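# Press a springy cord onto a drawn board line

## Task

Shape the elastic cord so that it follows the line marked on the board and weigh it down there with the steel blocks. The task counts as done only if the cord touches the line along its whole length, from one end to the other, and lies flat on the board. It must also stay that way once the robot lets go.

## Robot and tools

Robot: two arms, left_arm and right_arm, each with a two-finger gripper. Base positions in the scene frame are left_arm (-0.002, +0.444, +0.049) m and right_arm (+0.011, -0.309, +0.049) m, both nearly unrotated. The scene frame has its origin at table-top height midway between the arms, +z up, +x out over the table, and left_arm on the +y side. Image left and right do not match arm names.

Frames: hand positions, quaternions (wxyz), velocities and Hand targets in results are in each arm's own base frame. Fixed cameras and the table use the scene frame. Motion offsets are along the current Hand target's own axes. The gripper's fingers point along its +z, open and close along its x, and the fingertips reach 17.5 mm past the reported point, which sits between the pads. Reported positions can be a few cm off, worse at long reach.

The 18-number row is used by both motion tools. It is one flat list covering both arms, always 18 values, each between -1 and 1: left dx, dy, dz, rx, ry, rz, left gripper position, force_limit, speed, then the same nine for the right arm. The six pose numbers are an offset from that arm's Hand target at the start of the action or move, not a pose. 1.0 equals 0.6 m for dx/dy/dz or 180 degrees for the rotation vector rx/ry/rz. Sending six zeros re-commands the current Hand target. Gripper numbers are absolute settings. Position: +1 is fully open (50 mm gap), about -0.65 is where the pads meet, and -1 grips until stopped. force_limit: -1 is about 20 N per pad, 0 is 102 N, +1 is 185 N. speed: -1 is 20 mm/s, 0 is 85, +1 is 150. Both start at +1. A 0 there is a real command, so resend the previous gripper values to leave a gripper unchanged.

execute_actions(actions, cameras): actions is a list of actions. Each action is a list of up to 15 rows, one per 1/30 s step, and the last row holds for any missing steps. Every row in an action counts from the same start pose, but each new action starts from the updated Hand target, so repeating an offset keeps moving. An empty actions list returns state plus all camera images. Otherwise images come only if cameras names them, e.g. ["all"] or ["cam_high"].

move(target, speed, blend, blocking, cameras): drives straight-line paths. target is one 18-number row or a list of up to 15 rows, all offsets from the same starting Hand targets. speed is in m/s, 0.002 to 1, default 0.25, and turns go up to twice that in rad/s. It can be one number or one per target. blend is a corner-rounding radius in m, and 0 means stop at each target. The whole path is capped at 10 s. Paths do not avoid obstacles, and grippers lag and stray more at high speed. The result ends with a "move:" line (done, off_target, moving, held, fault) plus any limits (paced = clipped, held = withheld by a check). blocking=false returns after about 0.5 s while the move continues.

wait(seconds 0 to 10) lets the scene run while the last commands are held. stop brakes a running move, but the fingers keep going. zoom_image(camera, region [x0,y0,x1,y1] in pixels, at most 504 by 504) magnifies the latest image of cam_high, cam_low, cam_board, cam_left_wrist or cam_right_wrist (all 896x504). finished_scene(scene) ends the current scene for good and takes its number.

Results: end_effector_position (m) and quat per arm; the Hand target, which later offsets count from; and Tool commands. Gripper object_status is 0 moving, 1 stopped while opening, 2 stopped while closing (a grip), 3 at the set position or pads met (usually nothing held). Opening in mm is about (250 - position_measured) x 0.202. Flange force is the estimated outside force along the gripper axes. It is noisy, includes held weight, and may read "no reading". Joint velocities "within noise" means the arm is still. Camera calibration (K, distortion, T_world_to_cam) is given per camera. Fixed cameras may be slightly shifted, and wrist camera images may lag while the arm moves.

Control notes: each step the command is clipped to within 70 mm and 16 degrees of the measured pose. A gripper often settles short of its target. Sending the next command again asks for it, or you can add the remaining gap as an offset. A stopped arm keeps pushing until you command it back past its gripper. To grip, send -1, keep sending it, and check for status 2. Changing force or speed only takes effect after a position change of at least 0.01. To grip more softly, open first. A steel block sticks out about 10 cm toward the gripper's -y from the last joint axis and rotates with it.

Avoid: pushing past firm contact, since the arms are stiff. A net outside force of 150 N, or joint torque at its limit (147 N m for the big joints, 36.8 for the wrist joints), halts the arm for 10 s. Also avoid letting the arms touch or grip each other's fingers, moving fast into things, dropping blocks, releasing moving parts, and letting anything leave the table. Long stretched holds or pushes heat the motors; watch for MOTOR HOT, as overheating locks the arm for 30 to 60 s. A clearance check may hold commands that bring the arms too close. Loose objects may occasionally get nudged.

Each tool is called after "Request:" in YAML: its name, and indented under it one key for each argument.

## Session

Request:
execute_actions:
  actions: []

Scene clock: 0.00 s.
left_arm: end_effector_position=(+0.3987, +0.0332, +0.1268) position_measured=3 object_status=3 end_effector_quat_wxyz=(+0.207, -0.173, +0.724, -0.634) | right_arm: end_effector_position=(+0.5262, -0.0909, +0.2049) position_measured=3 object_status=3 end_effector_quat_wxyz=(-0.246, +0.969, -0.003, -0.031)
Joint positions: left_arm=[1.082 0.435 -0.917 1.029 -1.573 0.107] | right_arm=[-0.221 0.396 0.341 -0.473 -1.685 -1.37]
Joint velocities: within noise
Flange force (N): no reading
Hand target: left_arm +0.3987, +0.0332, +0.1268; +0.207, -0.173, +0.724, -0.634 | right_arm +0.5262, -0.0909, +0.2049; -0.246, +0.969, -0.003, -0.031
Tool commands: left_gripper/position=+1.0 left_gripper/force_limit=+1.0 left_gripper/speed=+1.0 right_gripper/position=+1.0 right_gripper/force_limit=+1.0 right_gripper/speed=+1.0
camera_calibration:
cam_left_wrist: T_world_to_cam=[[-0.854114, -0.514025, -0.0791664, 0.377799], [-0.167815, 0.41646, -0.893532, 0.179923], [0.492267, -0.749893, -0.441965, 0.0157066], [0, 0, 0, 1]] pos_world=[0.345145, 0.131045, 0.197618]
cam_right_wrist: T_world_to_cam=[[0.998847, 0.0209911, -0.0431735, -0.506485], [0.0154228, -0.991975, -0.125487, -0.0625536], [-0.0454612, 0.124676, -0.991155, 0.368756], [0, 0, 0, 1]] pos_world=[0.523629, -0.0973951, 0.335778]

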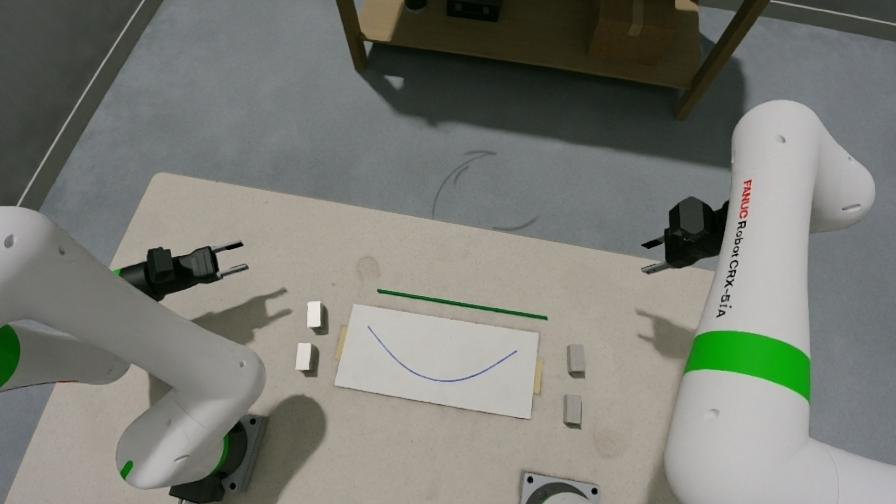

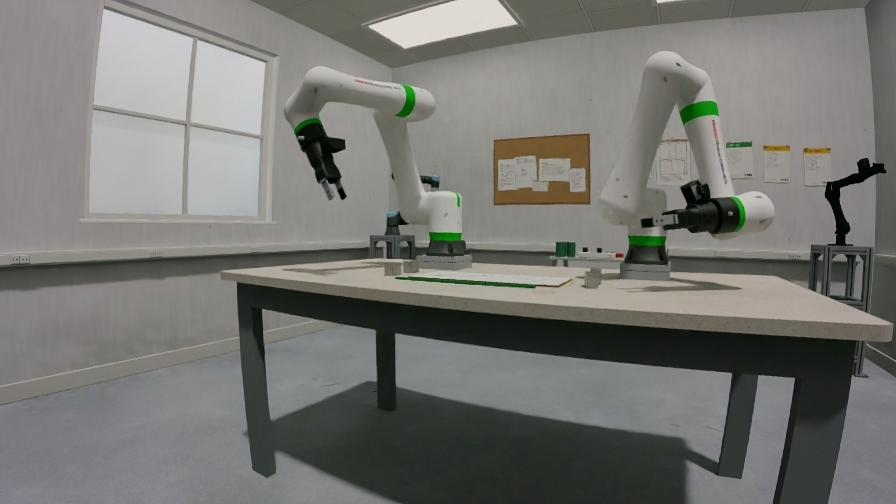

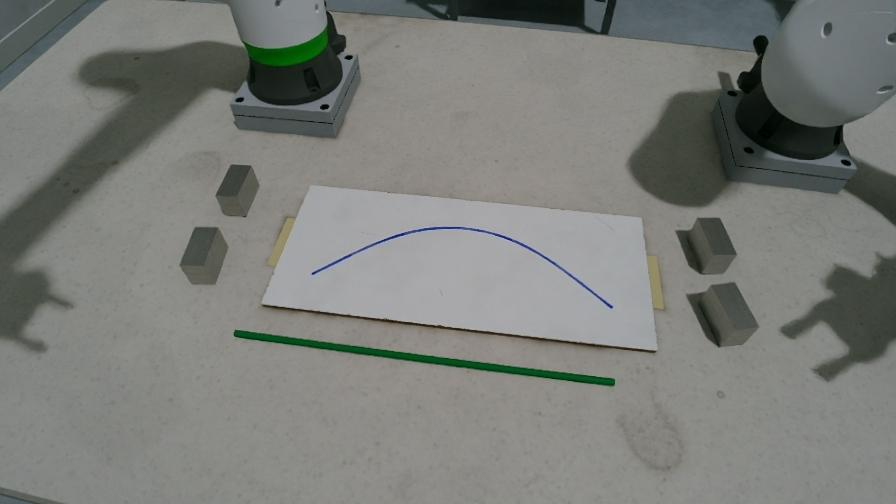

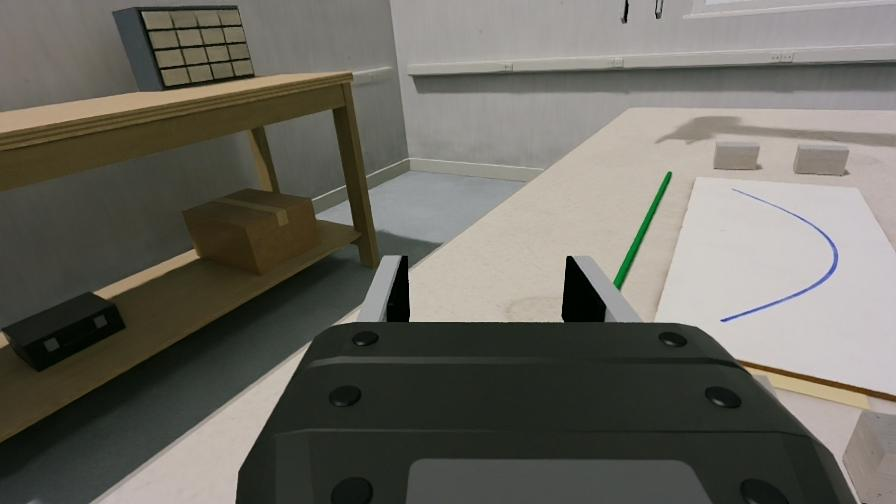

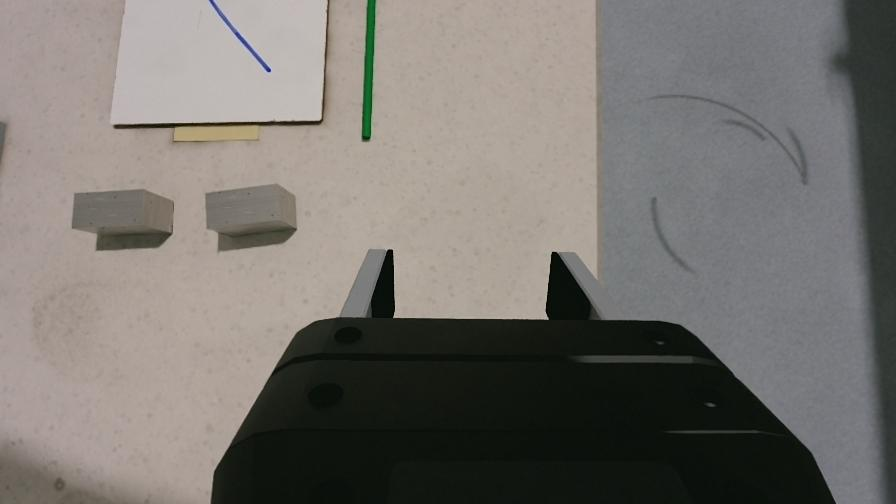

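Request:
move:
  target: [0.2673,-0.159,0.1275,-0.2443,0.4812,0.5132,1,-1,0,-0.4077,-0.1062,0.0955,-0.1398,-0.1085,-0.4906,1,-1,0]
  cameras: ["cam_board","cam_left_wrist","cam_right_wrist"]
  speed: 0.4

Scene clock: 21.40 s.
left_arm: end_effector_position=(+0.3004, -0.1269, +0.1999) position_measured=3 object_status=3 end_effector_quat_wxyz=(+0.000, +0.707, +0.708, +0.000) | right_arm: end_effector_position=(+0.2800, -0.0099, +0.2000) position_measured=3 object_status=3 end_effector_quat_wxyz=(+0.000, +0.707, +0.707, +0.000)
Joint positions: left_arm=[0.011 -0.314 -0.456 0.001 -1.429 -0.01] | right_arm=[0.446 -0.455 -0.545 0 -1.48 -0.446]
Flange force (N): left_arm=[2.5 1.0 -0.1] | right_arm=[0.8 1.2 -3.4]
Hand target: left_arm +0.3004, -0.1269, +0.1999; +0.000, +0.707, +0.708, +0.000 | right_arm +0.2800, -0.0099, +0.2000; +0.000, +0.707, +0.707, +0.000
Off the commanded pose: left_arm 0.000 m, 0 deg | right_arm 0.000 m, 0 deg.
move: done
camera_calibration:
cam_left_wrist: T_world_to_cam=[[-0.00311505, 0.999995, -0.00020975, 0.138062], [0.93953, 0.00299853, 0.342454, -0.336769], [0.342453, 0.000869696, -0.939534, 0.216184], [0, 0, 0, 1]] pos_world=[0.242801, -0.13724, 0.31847]
cam_right_wrist: T_world_to_cam=[[-0.0191978, 0.999752, 0.0113046, 0.0214589], [0.931113, 0.0137585, 0.364472, -0.323447], [0.364226, 0.0175229, -0.931146, 0.214827], [0, 0, 0, 1]] pos_world=[0.223331, -0.0207678, 0.31768]
Images, in order (width x height): cam_board 896x504, cam_left_wrist 896x504, cam_right_wrist 896x504.

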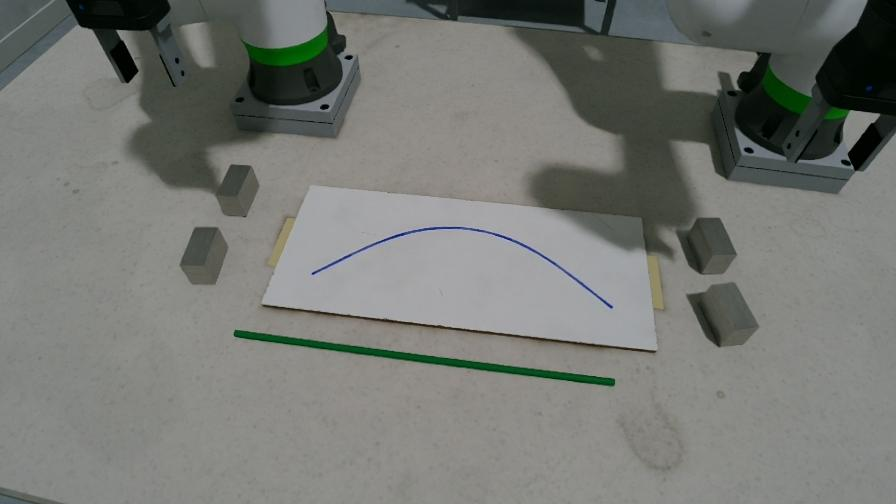

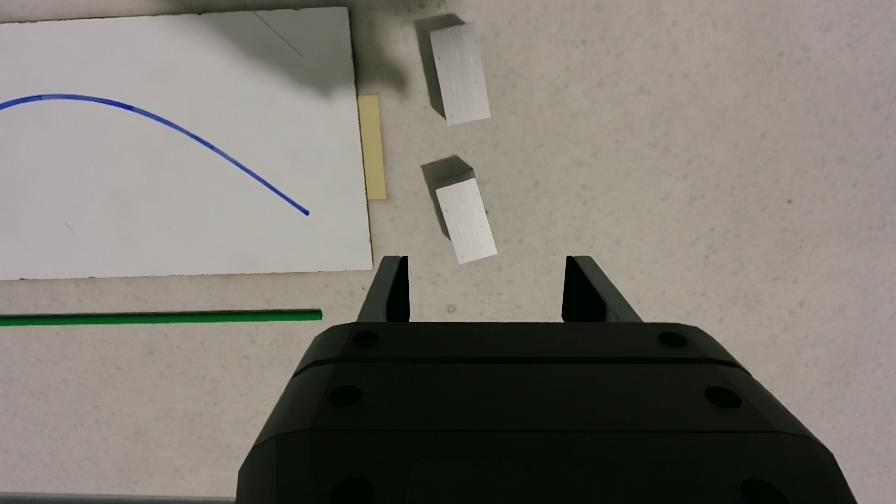

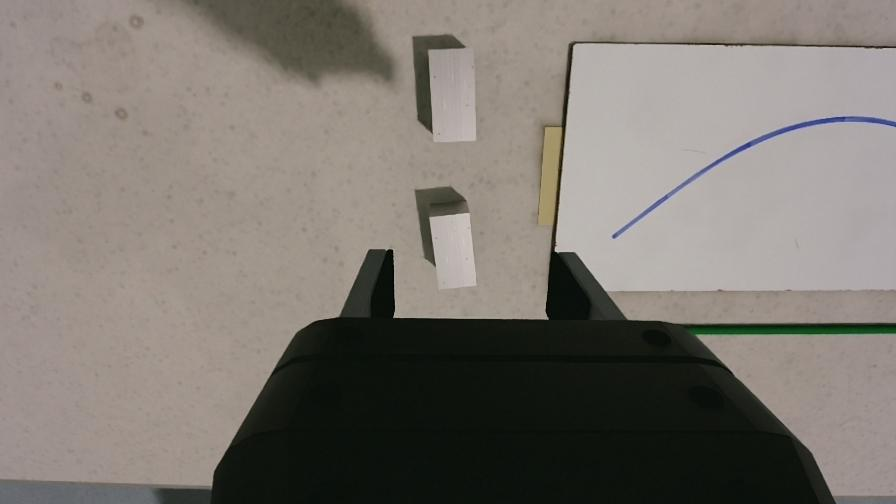

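Request:
move:
  target:
    - [0.004,0.0635,0.25,0,0,-0.0972,1,-0.7,-0.5,-0.0027,0.1125,0.25,0,0,-0.0389,1,-0.7,-0.5]
    - [0.004,0.0635,0.3642,0,0,-0.0972,1,-0.7,-0.5,-0.0027,0.1125,0.3642,0,0,-0.0389,1,-0.7,-0.5]
    - [0.004,0.0635,0.3642,0,0,-0.0972,-1,-0.7,-0.3,-0.0027,0.1125,0.3642,0,0,-0.0389,-1,-0.7,-0.3]
    - [0.004,0.0635,0.28,0,0,-0.0972,-1,-0.7,-0.3,-0.0027,0.1125,0.28,0,0,-0.0389,-1,-0.7,-0.3]
  blend: [0.02,0,0,0]
  speed: [0.35,0.2,0.2,0.2]
  cameras: ["cam_board","cam_left_wrist","cam_right_wrist"]

Scene clock: 44.43 s.
left_arm: end_effector_position=(+0.3384, -0.1246, +0.0319) position_measured=103 object_status=2 end_effector_quat_wxyz=(+0.000, +0.591, +0.807, +0.000) | right_arm: end_effector_position=(+0.3476, -0.0115, +0.0320) position_measured=103 object_status=2 end_effector_quat_wxyz=(+0.000, +0.662, +0.749, +0.000)
Joint positions: left_arm=[0.016 -0.036 -0.652 0.001 -0.955 0.29] | right_arm=[0.35 -0.071 -0.684 0 -0.957 -0.226]
Flange force (N): left_arm=[0.6 3.1 6.2] | right_arm=[0.2 2.5 3.4]
Hand target: left_arm +0.3385, -0.1246, +0.0319; +0.000, +0.591, +0.807, +0.000 | right_arm +0.3476, -0.0114, +0.0320; +0.000, +0.662, +0.749, +0.000
Off the commanded pose: left_arm 0.000 m, 0 deg | right_arm 0.000 m, 0 deg.
move: done
camera_calibration:
cam_left_wrist: T_world_to_cam=[[-0.303577, 0.952807, -0.000228966, 0.231672], [0.895273, 0.285328, 0.342162, -0.264822], [0.32608, 0.103667, -0.939641, 0.0636449], [0, 0, 0, 1]] pos_world=[0.286665, -0.151776, 0.150469]
cam_right_wrist: T_world_to_cam=[[-0.141168, 0.989924, 0.0110824, 0.0684702], [0.922401, 0.127457, 0.364597, -0.320861], [0.359511, 0.0616917, -0.931099, 0.0360376], [0, 0, 0, 1]] pos_world=[0.292673, -0.0291076, 0.149781]
Images, in order (width x height): cam_board 896x504, cam_left_wrist 896x504, cam_right_wrist 896x504.

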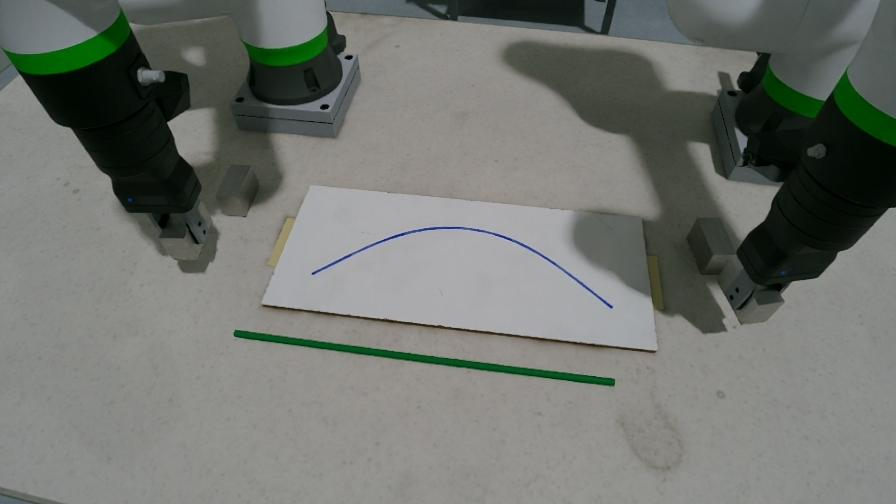

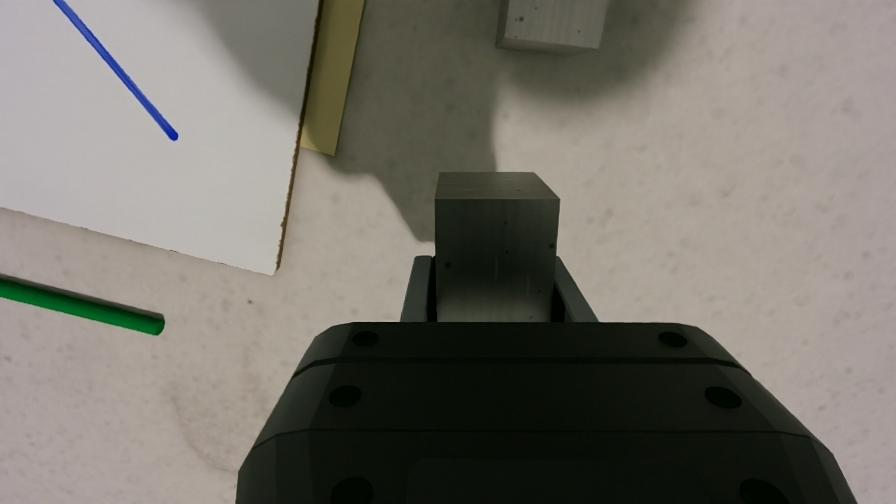

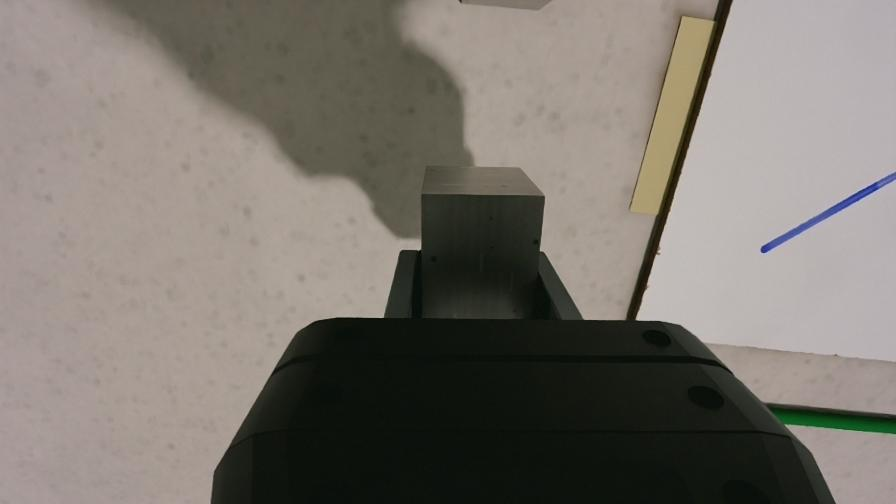

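Request:
move:
  target:
    - [-0.1683,-0.102,0,0,0,0.3311,-1,-0.7,-0.5,0.2098,-0.0338,0,0,0,-0.2,-1,-0.7,-0.5]
    - [-0.1683,-0.102,0.0728,0,0,0.3311,-1,-0.7,-0.5,0.2098,-0.0338,0.073,0,0,-0.2,-1,-0.7,-0.5]
    - [-0.1683,-0.102,0.0728,0,0,0.3311,0.5,-0.7,0,0.2098,-0.0338,0.073,0,0,-0.2,0.5,-0.7,0]
    - [-0.1683,-0.102,-0.0968,0,0,0.3311,0.5,-0.7,0,0.2098,-0.0338,-0.175,0,0,-0.2,0.5,-0.7,0]
    - [0.041,-0.1644,-0.0968,0,0,0.038,0.5,-0.7,0,0.1,-0.0338,-0.175,0,0,-0.2,0.5,-0.7,0]
  blend: [0.015,0,0,0.02,0]
  speed: [0.3,0.06,0.2,0.25,0.3]
  cameras: ["cam_board","cam_left_wrist","cam_right_wrist"]

Scene clock: 64.57 s.
left_arm: end_effector_position=(+0.2370, -0.1308, +0.0900) position_measured=78 object_status=3 end_effector_quat_wxyz=(+0.000, +0.638, +0.770, +0.000) | right_arm: end_effector_position=(+0.3200, +0.0456, +0.1371) position_measured=78 object_status=3 end_effector_quat_wxyz=(+0.000, +0.398, +0.917, +0.000)
Joint positions: left_arm=[-0.003 -0.409 -0.782 0 -1.198 0.19] | right_arm=[0.555 -0.284 -0.584 0 -1.271 0.196]
Flange force (N): left_arm=[2.6 1.5 -0.3] | right_arm=[-0.8 2.0 -3.1]
Hand target: left_arm +0.2370, -0.1309, +0.0900; +0.000, +0.638, +0.770, +0.000 | right_arm +0.3201, +0.0456, +0.1371; +0.000, +0.398, +0.917, +0.000
Off the commanded pose: left_arm 0.000 m, 0 deg | right_arm 0.000 m, 0 deg.
move: done
camera_calibration:
cam_left_wrist: T_world_to_cam=[[-0.1878, 0.982207, -0.0000086588, 0.183197], [0.92289, 0.176462, 0.342251, -0.212881], [0.336163, 0.0642668, -0.939609, 0.144325], [0, 0, 0, 1]] pos_world=[0.182353, -0.151648, 0.208469]
cam_right_wrist: T_world_to_cam=[[-0.695951, 0.718006, 0.0109174, 0.196898], [0.671343, 0.645174, 0.36476, -0.284255], [0.254856, 0.261184, -0.931038, 0.164597], [0, 0, 0, 1]] pos_world=[0.285915, -0.000970085, 0.254782]
Images, in order (width x height): cam_board 896x504, cam_left_wrist 896x504, cam_right_wrist 896x504.

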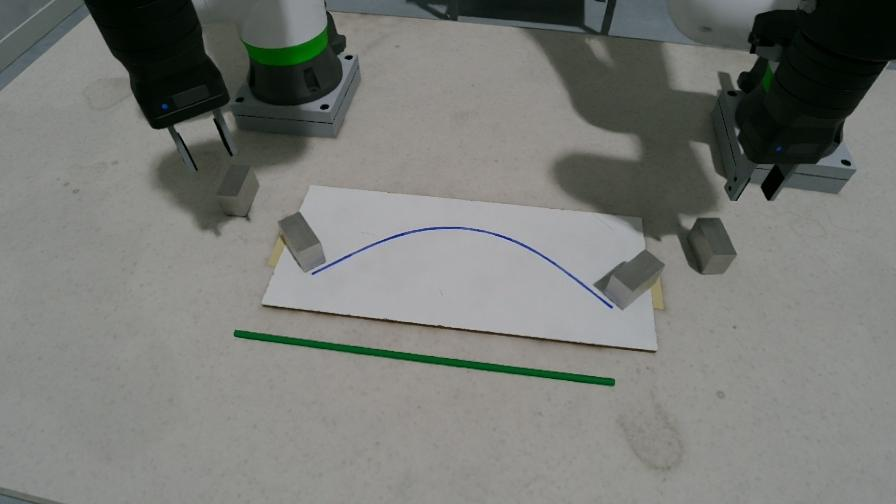

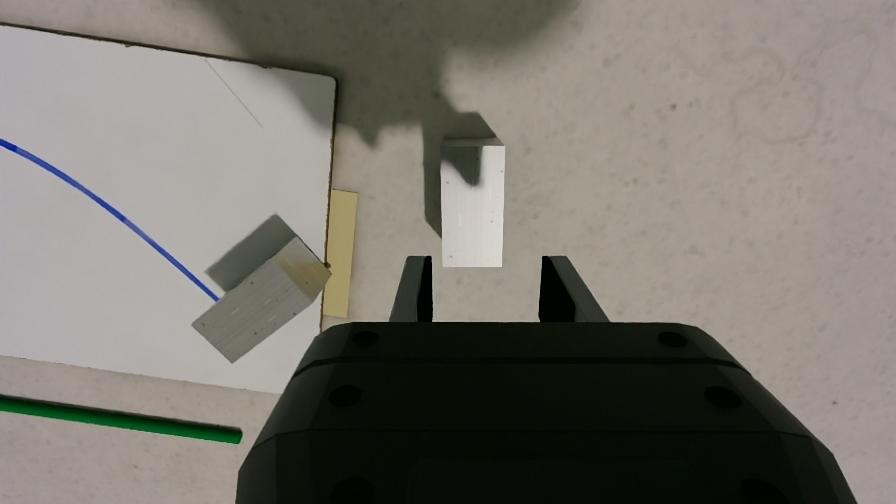

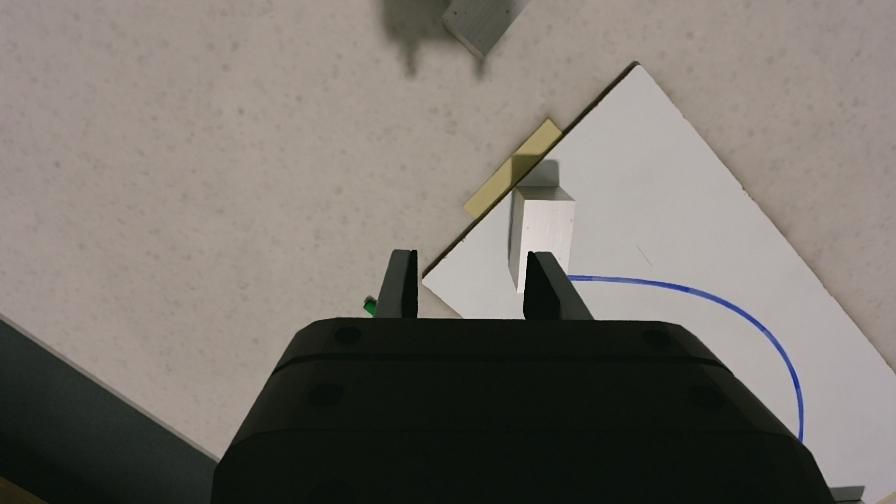

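Request:
move:
  target:
    - [0.001,-0.0022,0.02,0,0,0,1,-0.7,0,0,0,0,0,0,0,0.4,-0.7,0]
    - [0.001,-0.0022,0.181,0,0,0,1,-0.7,0,0,0,0,0,0,0,0.4,-0.7,0]
    - [0.001,-0.0022,0.181,0,0,0,-1,-0.7,-0.3,0,0,0,0,0,0,0.4,-0.7,0]
    - [0.001,-0.0022,0.0083,0,0,0,-1,-0.7,-0.3,0,0,0,0,0,0,0.4,-0.7,0]
    - [-0.5317,-0.0105,0.0083,0,0,0.0428,-1,-0.7,-0.3,0,0,0,0,0,0,0.4,-0.7,0]
    - [-0.5317,-0.0105,0.15,0,0,0.0428,-1,-0.7,-0.3,0,0,0,0,0,0,0.4,-0.7,0]
  blend: [0.01,0,0,0.02,0.02,0]
  speed: [0.3,0.2,0.2,0.3,0.4,0.2]
  cameras: ["cam_board","cam_left_wrist"]

Scene clock: 93.50 s.
left_arm: end_effector_position=(+0.2902, -0.4455, +0.0002) position_measured=103 object_status=2 end_effector_quat_wxyz=(+0.000, +0.688, +0.726, +0.000) | right_arm: end_effector_position=(+0.3201, +0.0456, +0.1371) position_measured=92 object_status=3 end_effector_quat_wxyz=(+0.000, +0.398, +0.917, +0.000)
Joint positions: left_arm=[-0.746 0.409 -0.202 0 -0.96 0.799] | right_arm=[0.555 -0.284 -0.584 0 -1.271 0.196]
Flange force (N): left_arm=[-2.4 3.7 6.0] | right_arm=[-0.7 1.8 -3.0]
Hand target: left_arm +0.2902, -0.4455, +0.0002; +0.000, +0.688, +0.726, +0.000 | right_arm +0.3201, +0.0456, +0.1371; +0.000, +0.398, +0.917, +0.000
Off the commanded pose: left_arm 0.000 m, 0 deg | right_arm 0.000 m, 0 deg.
move: done; blend cut to 0 m at target 1; limits=paced
camera_calibration:
cam_left_wrist: T_world_to_cam=[[-0.0546681, 0.998505, -0.000129488, 0.470853], [0.938198, 0.0514107, 0.34226, -0.235816], [0.341755, 0.0185892, -0.939605, 0.0403333], [0, 0, 0, 1]] pos_world=[0.233199, -0.458775, 0.118669]
Images, in order (width x height): cam_board 896x504, cam_left_wrist 896x504.

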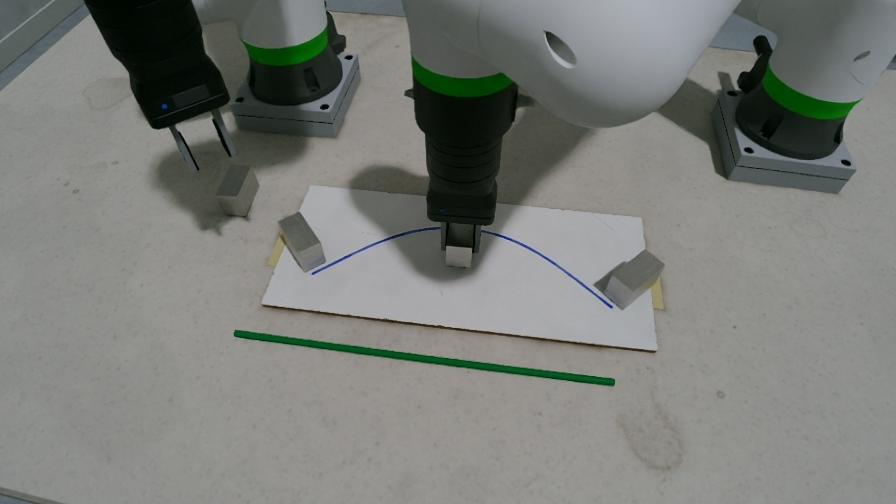

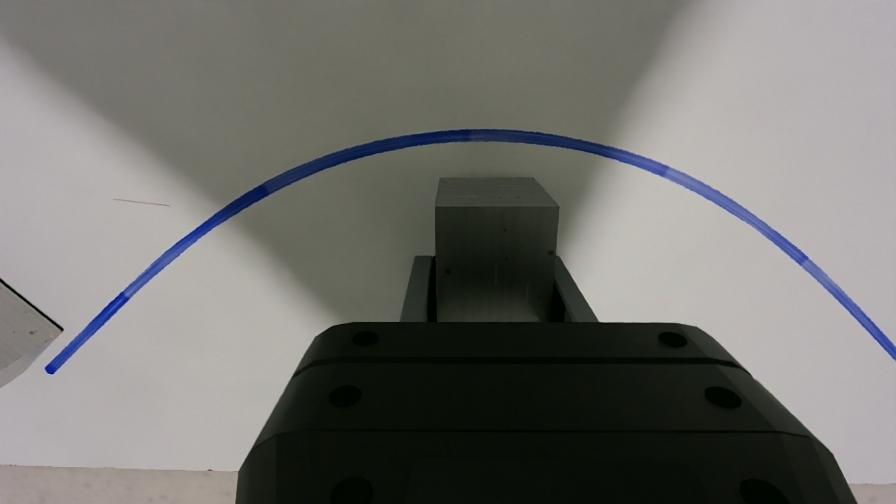

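Request:
move:
  target:
    - [0,0.005,0.02,0,0,0,-1,-0.7,-0.3,0,0,0,0,0,0,0.4,-0.7,0]
    - [0,0.005,0.02,0,0,0,0.4,-0.7,0,0,0,0,0,0,0,0.4,-0.7,0]
    - [0,0.005,-0.14,0,0,0,0.4,-0.7,0,0,0,0,0,0,0,0.4,-0.7,0]
    - [0.2247,0.2505,-0.13,0,0,0.5089,0.4,-0.7,0,-0.0457,0.2117,0.1,0,0,-0.2611,0.4,-0.7,0]
    - [0.2247,0.2505,-0.039,0,0,0.5089,0.4,-0.7,0,-0.0457,0.2117,0.1892,0,0,-0.2611,0.4,-0.7,0]
  blend: [0,0,0.02,0.02,0]
  speed: [0.06,0.3,0.25,0.35,0.25]
  cameras: ["cam_board","cam_left_wrist","cam_right_wrist"]

Scene clock: 106.90 s.
left_arm: end_effector_position=(+0.4331, -0.3030, +0.0235) position_measured=92 object_status=3 end_effector_quat_wxyz=(+0.000, +1.000, +0.012, +0.000) | right_arm: end_effector_position=(+0.4316, +0.1123, +0.0236) position_measured=92 object_status=3 end_effector_quat_wxyz=(+0.000, +0.000, +1.000, +0.000)
Joint positions: left_arm=[-0.362 0.37 -0.192 0.001 -1.008 -1.185] | right_arm=[0.55 0.188 -0.432 0 -0.951 1.022]
Flange force (N): left_arm=[2.5 -0.5 0.6] | right_arm=[-1.7 1.0 -2.5]
Hand target: left_arm +0.4332, -0.3030, +0.0235; +0.000, +1.000, +0.012, +0.000 | right_arm +0.4317, +0.1123, +0.0236; +0.000, +0.000, +1.000, +0.000
Off the commanded pose: left_arm 0.000 m, 0 deg | right_arm 0.000 m, 0 deg.
move: done
camera_calibration:
cam_left_wrist: T_world_to_cam=[[0.999645, 0.0266583, 0.000247111, -0.414774], [0.024957, -0.939028, 0.342934, -0.289831], [0.0093741, -0.342806, -0.939359, 0.0452177], [0, 0, 0, 1]] pos_world=[0.421436, -0.245601, 0.141971]
cam_right_wrist: T_world_to_cam=[[-0.999761, -0.0192005, 0.0104443, 0.441852], [-0.0140693, 0.930995, 0.36476, -0.0970092], [-0.0167272, 0.364525, -0.931043, 0.118697], [0, 0, 0, 1]] pos_world=[0.442367, 0.055531, 0.141282]
Images, in order (width x height): cam_board 896x504, cam_left_wrist 896x504, cam_right_wrist 896x504.

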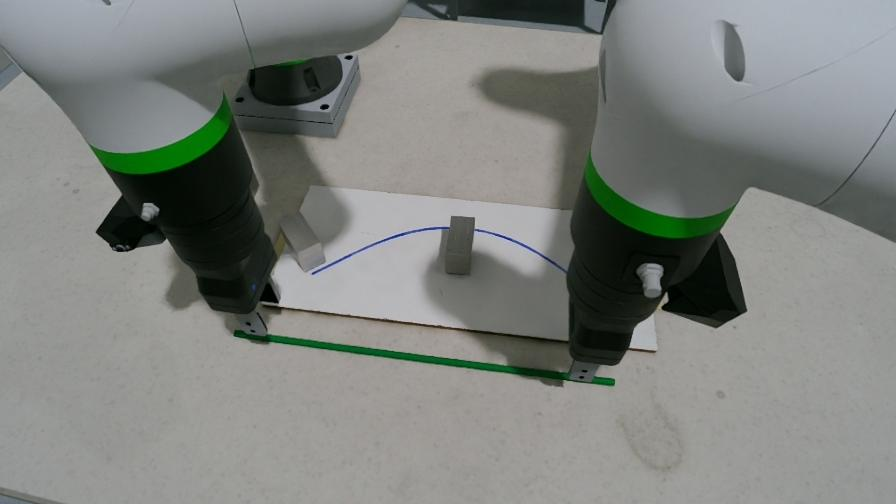

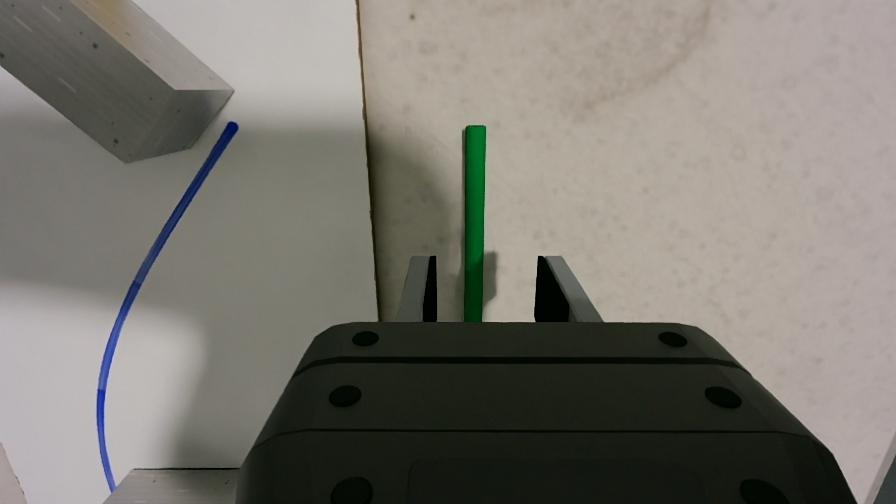

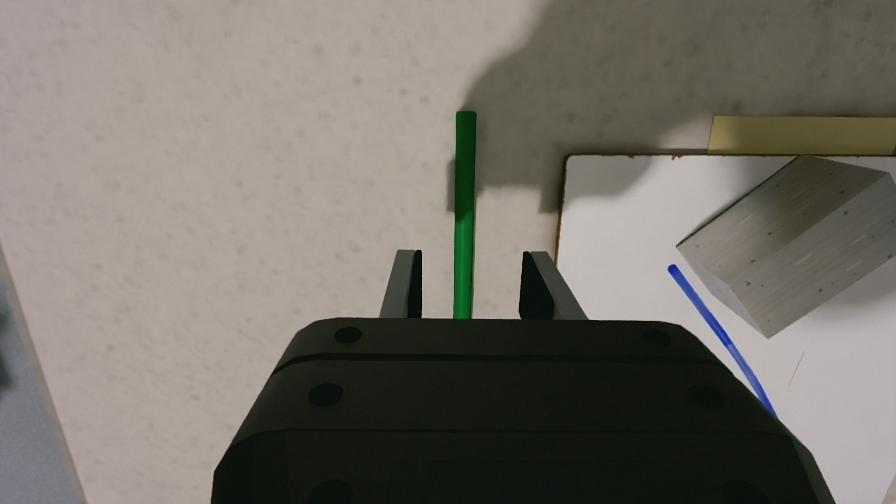

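Request:
move:
  target:
    - [0,-0.0022,0.0885,0,0,0,0.4,-0.7,-0.5,0,-0.005,0.0885,0,0,0,0.4,-0.7,-0.5]
    - [0,-0.0022,0.0885,0,0,0,-1,-0.8,-0.5,0,-0.005,0.0885,0,0,0,-1,-0.8,-0.5]
    - [0,-0.0022,-0.04,0,0,0,-1,-0.8,-0.5,0,-0.005,-0.04,0,0,0,-1,-0.8,-0.5]
    - [-0.2037,-0.027,-0.04,0,0,0.2267,-1,-0.8,-0.5,0.2037,0.0838,-0.04,0,0,-0.2344,-1,-0.8,-0.5]
  speed: [0.12,0.1,0.15,0.15]
  blend: [0,0,0.01,0]
  cameras: ["cam_board","cam_left_wrist","cam_right_wrist"]

Scene clock: 119.60 s.
left_arm: end_effector_position=(+0.3106, -0.2898, +0.0475) position_measured=214 object_status=2 end_effector_quat_wxyz=(+0.000, +0.942, -0.337, +0.000) | right_arm: end_effector_position=(+0.3094, +0.1625, +0.0476) position_measured=215 object_status=2 end_effector_quat_wxyz=(+0.000, -0.360, +0.933, +0.000)
Joint positions: left_arm=[-0.439 0.102 -0.465 0 -1.004 -1.819] | right_arm=[0.865 -0.094 -0.661 0 -1.003 1.443]
Flange force (N): left_arm=[0.4 -2.6 0.5] | right_arm=[-1.9 -0.4 -2.5]
Hand target: left_arm +0.3106, -0.2898, +0.0475; +0.000, +0.942, -0.337, +0.000 | right_arm +0.3094, +0.1625, +0.0476; +0.000, -0.360, +0.933, +0.000
Off the commanded pose: left_arm 0.000 m, 0 deg | right_arm 0.000 m, 0 deg.
move: done
camera_calibration:
cam_left_wrist: T_world_to_cam=[[0.774022, -0.633158, 0.000612648, -0.413778], [-0.594975, -0.727013, 0.34272, -0.0285437], [-0.21655, -0.265637, -0.939437, 0.165987], [0, 0, 0, 1]] pos_world=[0.339235, -0.238646, 0.16597]
cam_right_wrist: T_world_to_cam=[[-0.727807, -0.685706, 0.0101965, 0.344514], [-0.635861, 0.680321, 0.364477, 0.0789131], [-0.256861, 0.258785, -0.931157, 0.212162], [0, 0, 0, 1]] pos_world=[0.355414, 0.127645, 0.165281]
Images, in order (width x height): cam_board 896x504, cam_left_wrist 896x504, cam_right_wrist 896x504.

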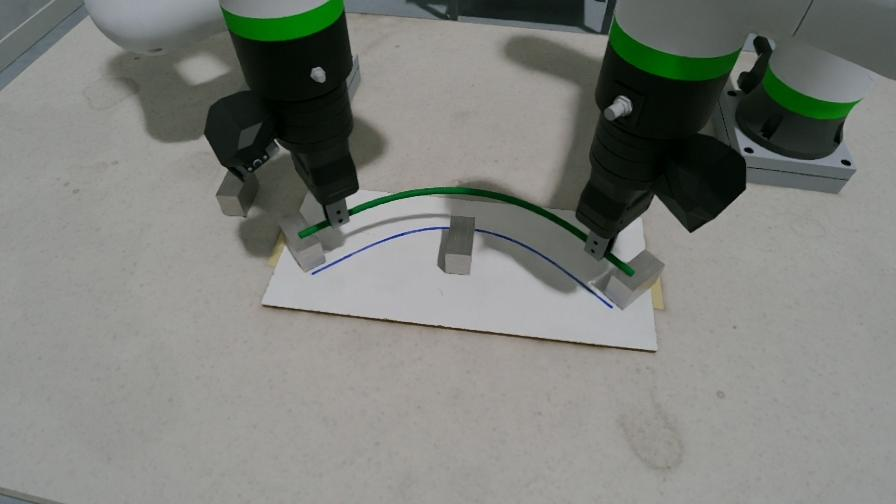

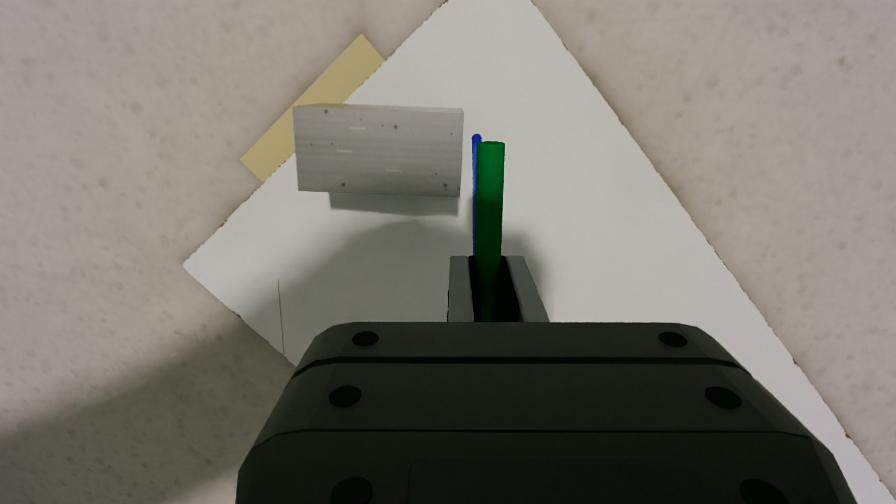

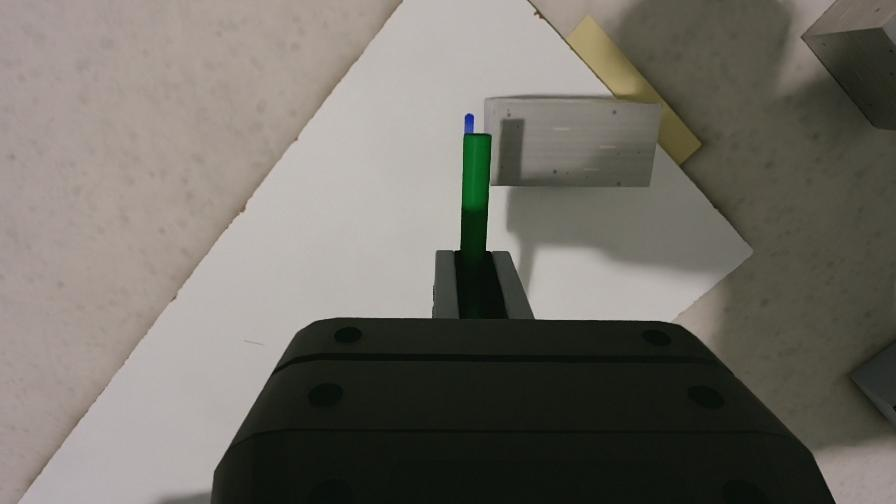

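Request:
move:
  target: [0,-0.0015,0.1172,0,0,0,-1,-0.8,-0.5,0,-0.0025,0.1175,0,0,0,-1,-0.8,-0.5]
  speed: 0.1
  cameras: ["cam_board"]

Request:
zoom_image:
  camera: "cam_board"
  region: [270, 190, 660, 340]

Scene clock: 130.13 s.
left_arm: end_effector_position=(+0.3112, -0.2891, -0.0228) position_measured=214 object_status=2 end_effector_quat_wxyz=(+0.000, +0.942, -0.337, +0.000) | right_arm: end_effector_position=(+0.3104, +0.1614, -0.0229) position_measured=215 object_status=2 end_effector_quat_wxyz=(+0.000, -0.360, +0.933, +0.000)
Joint positions: left_arm=[-0.437 0.221 -0.53 0.001 -0.82 -1.821] | right_arm=[0.86 0.048 -0.734 0 -0.789 1.448]
Flange force (N): left_arm=[-3.8 -2.5 -15.5] | right_arm=[-3.3 -1.1 -0.8]
Hand target: left_arm +0.3112, -0.2891, -0.0228; +0.000, +0.942, -0.337, +0.000 | right_arm +0.3104, +0.1614, -0.0229; +0.000, -0.360, +0.933, +0.000
Off the commanded pose: left_arm 0.000 m, 0 deg | right_arm 0.000 m, 0 deg.
move: done
Images, in order (width x height): cam_board 896x504.

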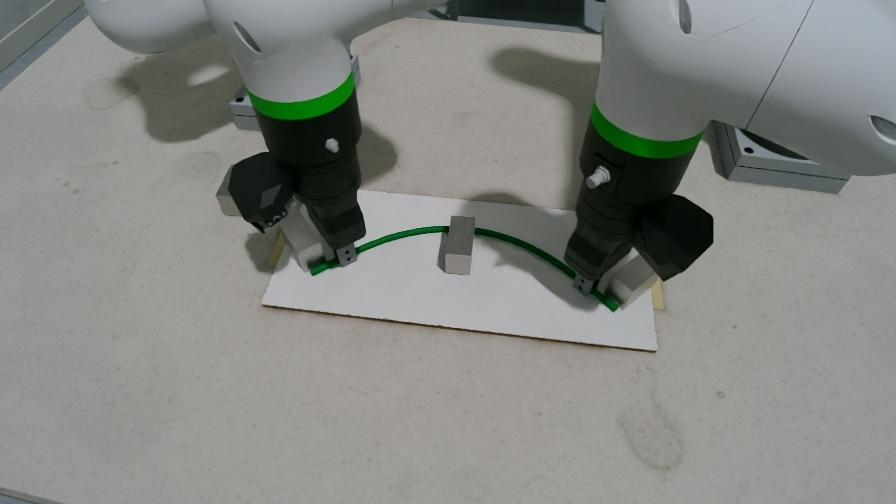

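Scaled by 1.292 from the camera's 896x504 image, which has a finer 1280x720 frame.

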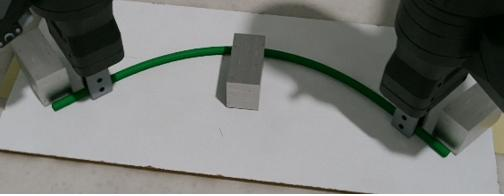

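Request:
move:
  target:
    - [0,0,0,0,0,0,-1,-0.8,-0.5,0,0,0,0,0,0,0,-0.8,-1]
    - [0,0,0,0,0,0,-1,-0.8,-0.5,0,0,-0.17,0,0,0,0,-0.8,-0.5]
    - [0,0,0,0,0,0,-1,-0.8,-0.5,-0.1267,0.2015,-0.17,0,0,0.7256,0.8,-0.8,0]
  speed: [0.1,0.2,0.5]
  blend: [0,0.02,0]
  cameras: ["cam_board","cam_right_wrist"]

Scene clock: 139.47 s.
left_arm: end_effector_position=(+0.3112, -0.2891, -0.0228) position_measured=214 object_status=2 end_effector_quat_wxyz=(+0.000, +0.942, -0.337, +0.000) | right_arm: end_effector_position=(+0.2854, +0.3020, +0.0792) position_measured=32 object_status=0 end_effector_quat_wxyz=(+0.000, +0.697, +0.717, +0.000)
Joint positions: left_arm=[-0.437 0.221 -0.53 0.001 -0.82 -1.821] | right_arm=[1.132 0.035 -0.452 0 -1.084 -1.103]
Flange force (N): left_arm=[-5.5 -2.9 -21.3] | right_arm=[1.7 1.2 -2.6]
Hand target: left_arm +0.3112, -0.2891, -0.0228; +0.000, +0.942, -0.337, +0.000 | right_arm +0.2854, +0.3020, +0.0792; +0.000, +0.697, +0.717, +0.000
Off the commanded pose: left_arm 0.000 m, 0 deg | right_arm 0.000 m, 0 deg.
move: done; blend cut to 0 m at target 2
camera_calibration:
cam_right_wrist: T_world_to_cam=[[-0.046817, 0.998841, 0.0111946, -0.280781], [0.93036, 0.039522, 0.36451, -0.296307], [0.363645, 0.0274802, -0.931132, 0.0920712], [0, 0, 0, 1]] pos_world=[0.229046, 0.289636, 0.19688]
Images, in order (width x height): cam_board 896x504, cam_right_wrist 896x504.

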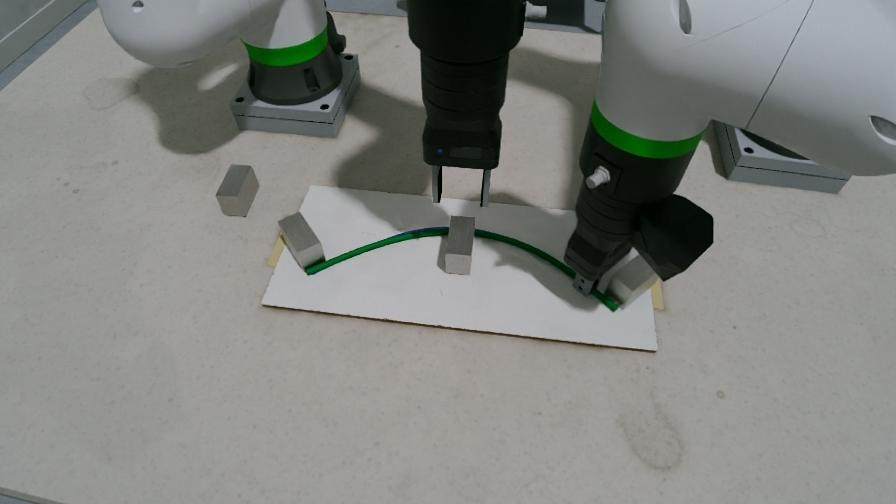

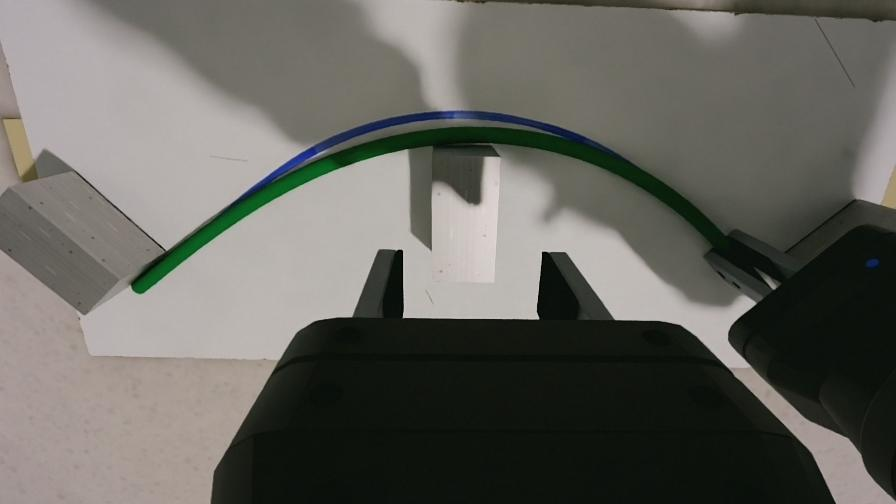

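Request:
move:
  target:
    - [0,0,0,0,0,0,-1,-0.8,-0.5,0,0,0.1523,0,0,0,0.8,-0.8,0]
    - [0,0,0,0,0,0,-1,-0.8,-0.5,0,0,0.1523,0,0,0,-1,-0.8,-0.5]
    - [0,0,0,0,0,0,-1,-0.8,-0.5,0,-0.0183,0.1518,0,0,0,-1,-0.8,-0.5]
  speed: [0.2,0.1,0.05]
  cameras: ["cam_board","cam_right_wrist"]

Request:
zoom_image:
  camera: "cam_board"
  region: [270, 200, 440, 300]

Scene clock: 147.20 s.
left_arm: end_effector_position=(+0.3112, -0.2891, -0.0228) position_measured=214 object_status=2 end_effector_quat_wxyz=(+0.000, +0.942, -0.337, +0.000) | right_arm: end_effector_position=(+0.2745, +0.3017, -0.0119) position_measured=103 object_status=2 end_effector_quat_wxyz=(+0.000, +0.697, +0.717, +0.000)
Joint positions: left_arm=[-0.437 0.221 -0.53 0.001 -0.82 -1.821] | right_arm=[1.157 0.162 -0.569 0 -0.839 -1.129]
Flange force (N): left_arm=[-4.1 -2.7 -20.6] | right_arm=[2.1 1.7 3.0]
Hand target: left_arm +0.3112, -0.2891, -0.0228; +0.000, +0.942, -0.337, +0.000 | right_arm +0.2745, +0.3017, -0.0119; +0.000, +0.697, +0.717, +0.000
Off the commanded pose: left_arm 0.000 m, 0 deg | right_arm 0.000 m, 0 deg.
move: done
camera_calibration:
cam_right_wrist: T_world_to_cam=[[-0.0468504, 0.998838, 0.0112837, -0.279973], [0.930325, 0.039518, 0.364601, -0.252948], [0.363731, 0.0275792, -0.931096, 0.011166], [0, 0, 0, 1]] pos_world=[0.218145, 0.289336, 0.105781]
Images, in order (width x height): cam_board 896x504, cam_right_wrist 896x504.

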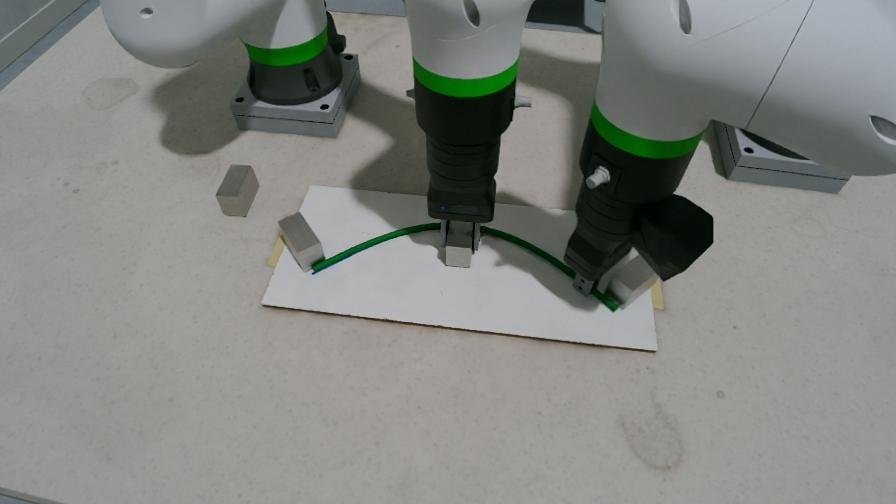

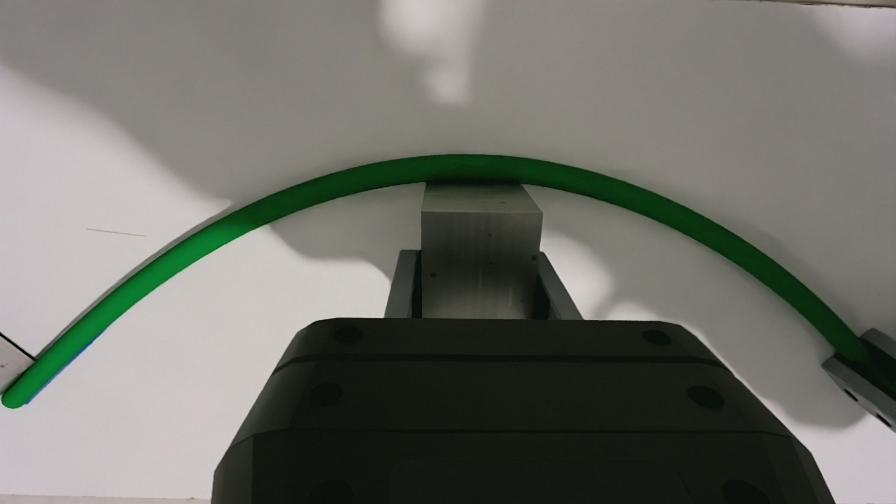

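Scaled by 2.965 from the camera's 896x504 image, which has a finer 1280x720 frame.

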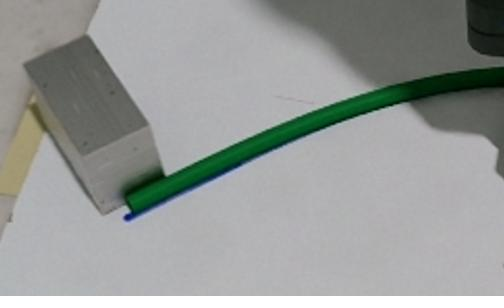

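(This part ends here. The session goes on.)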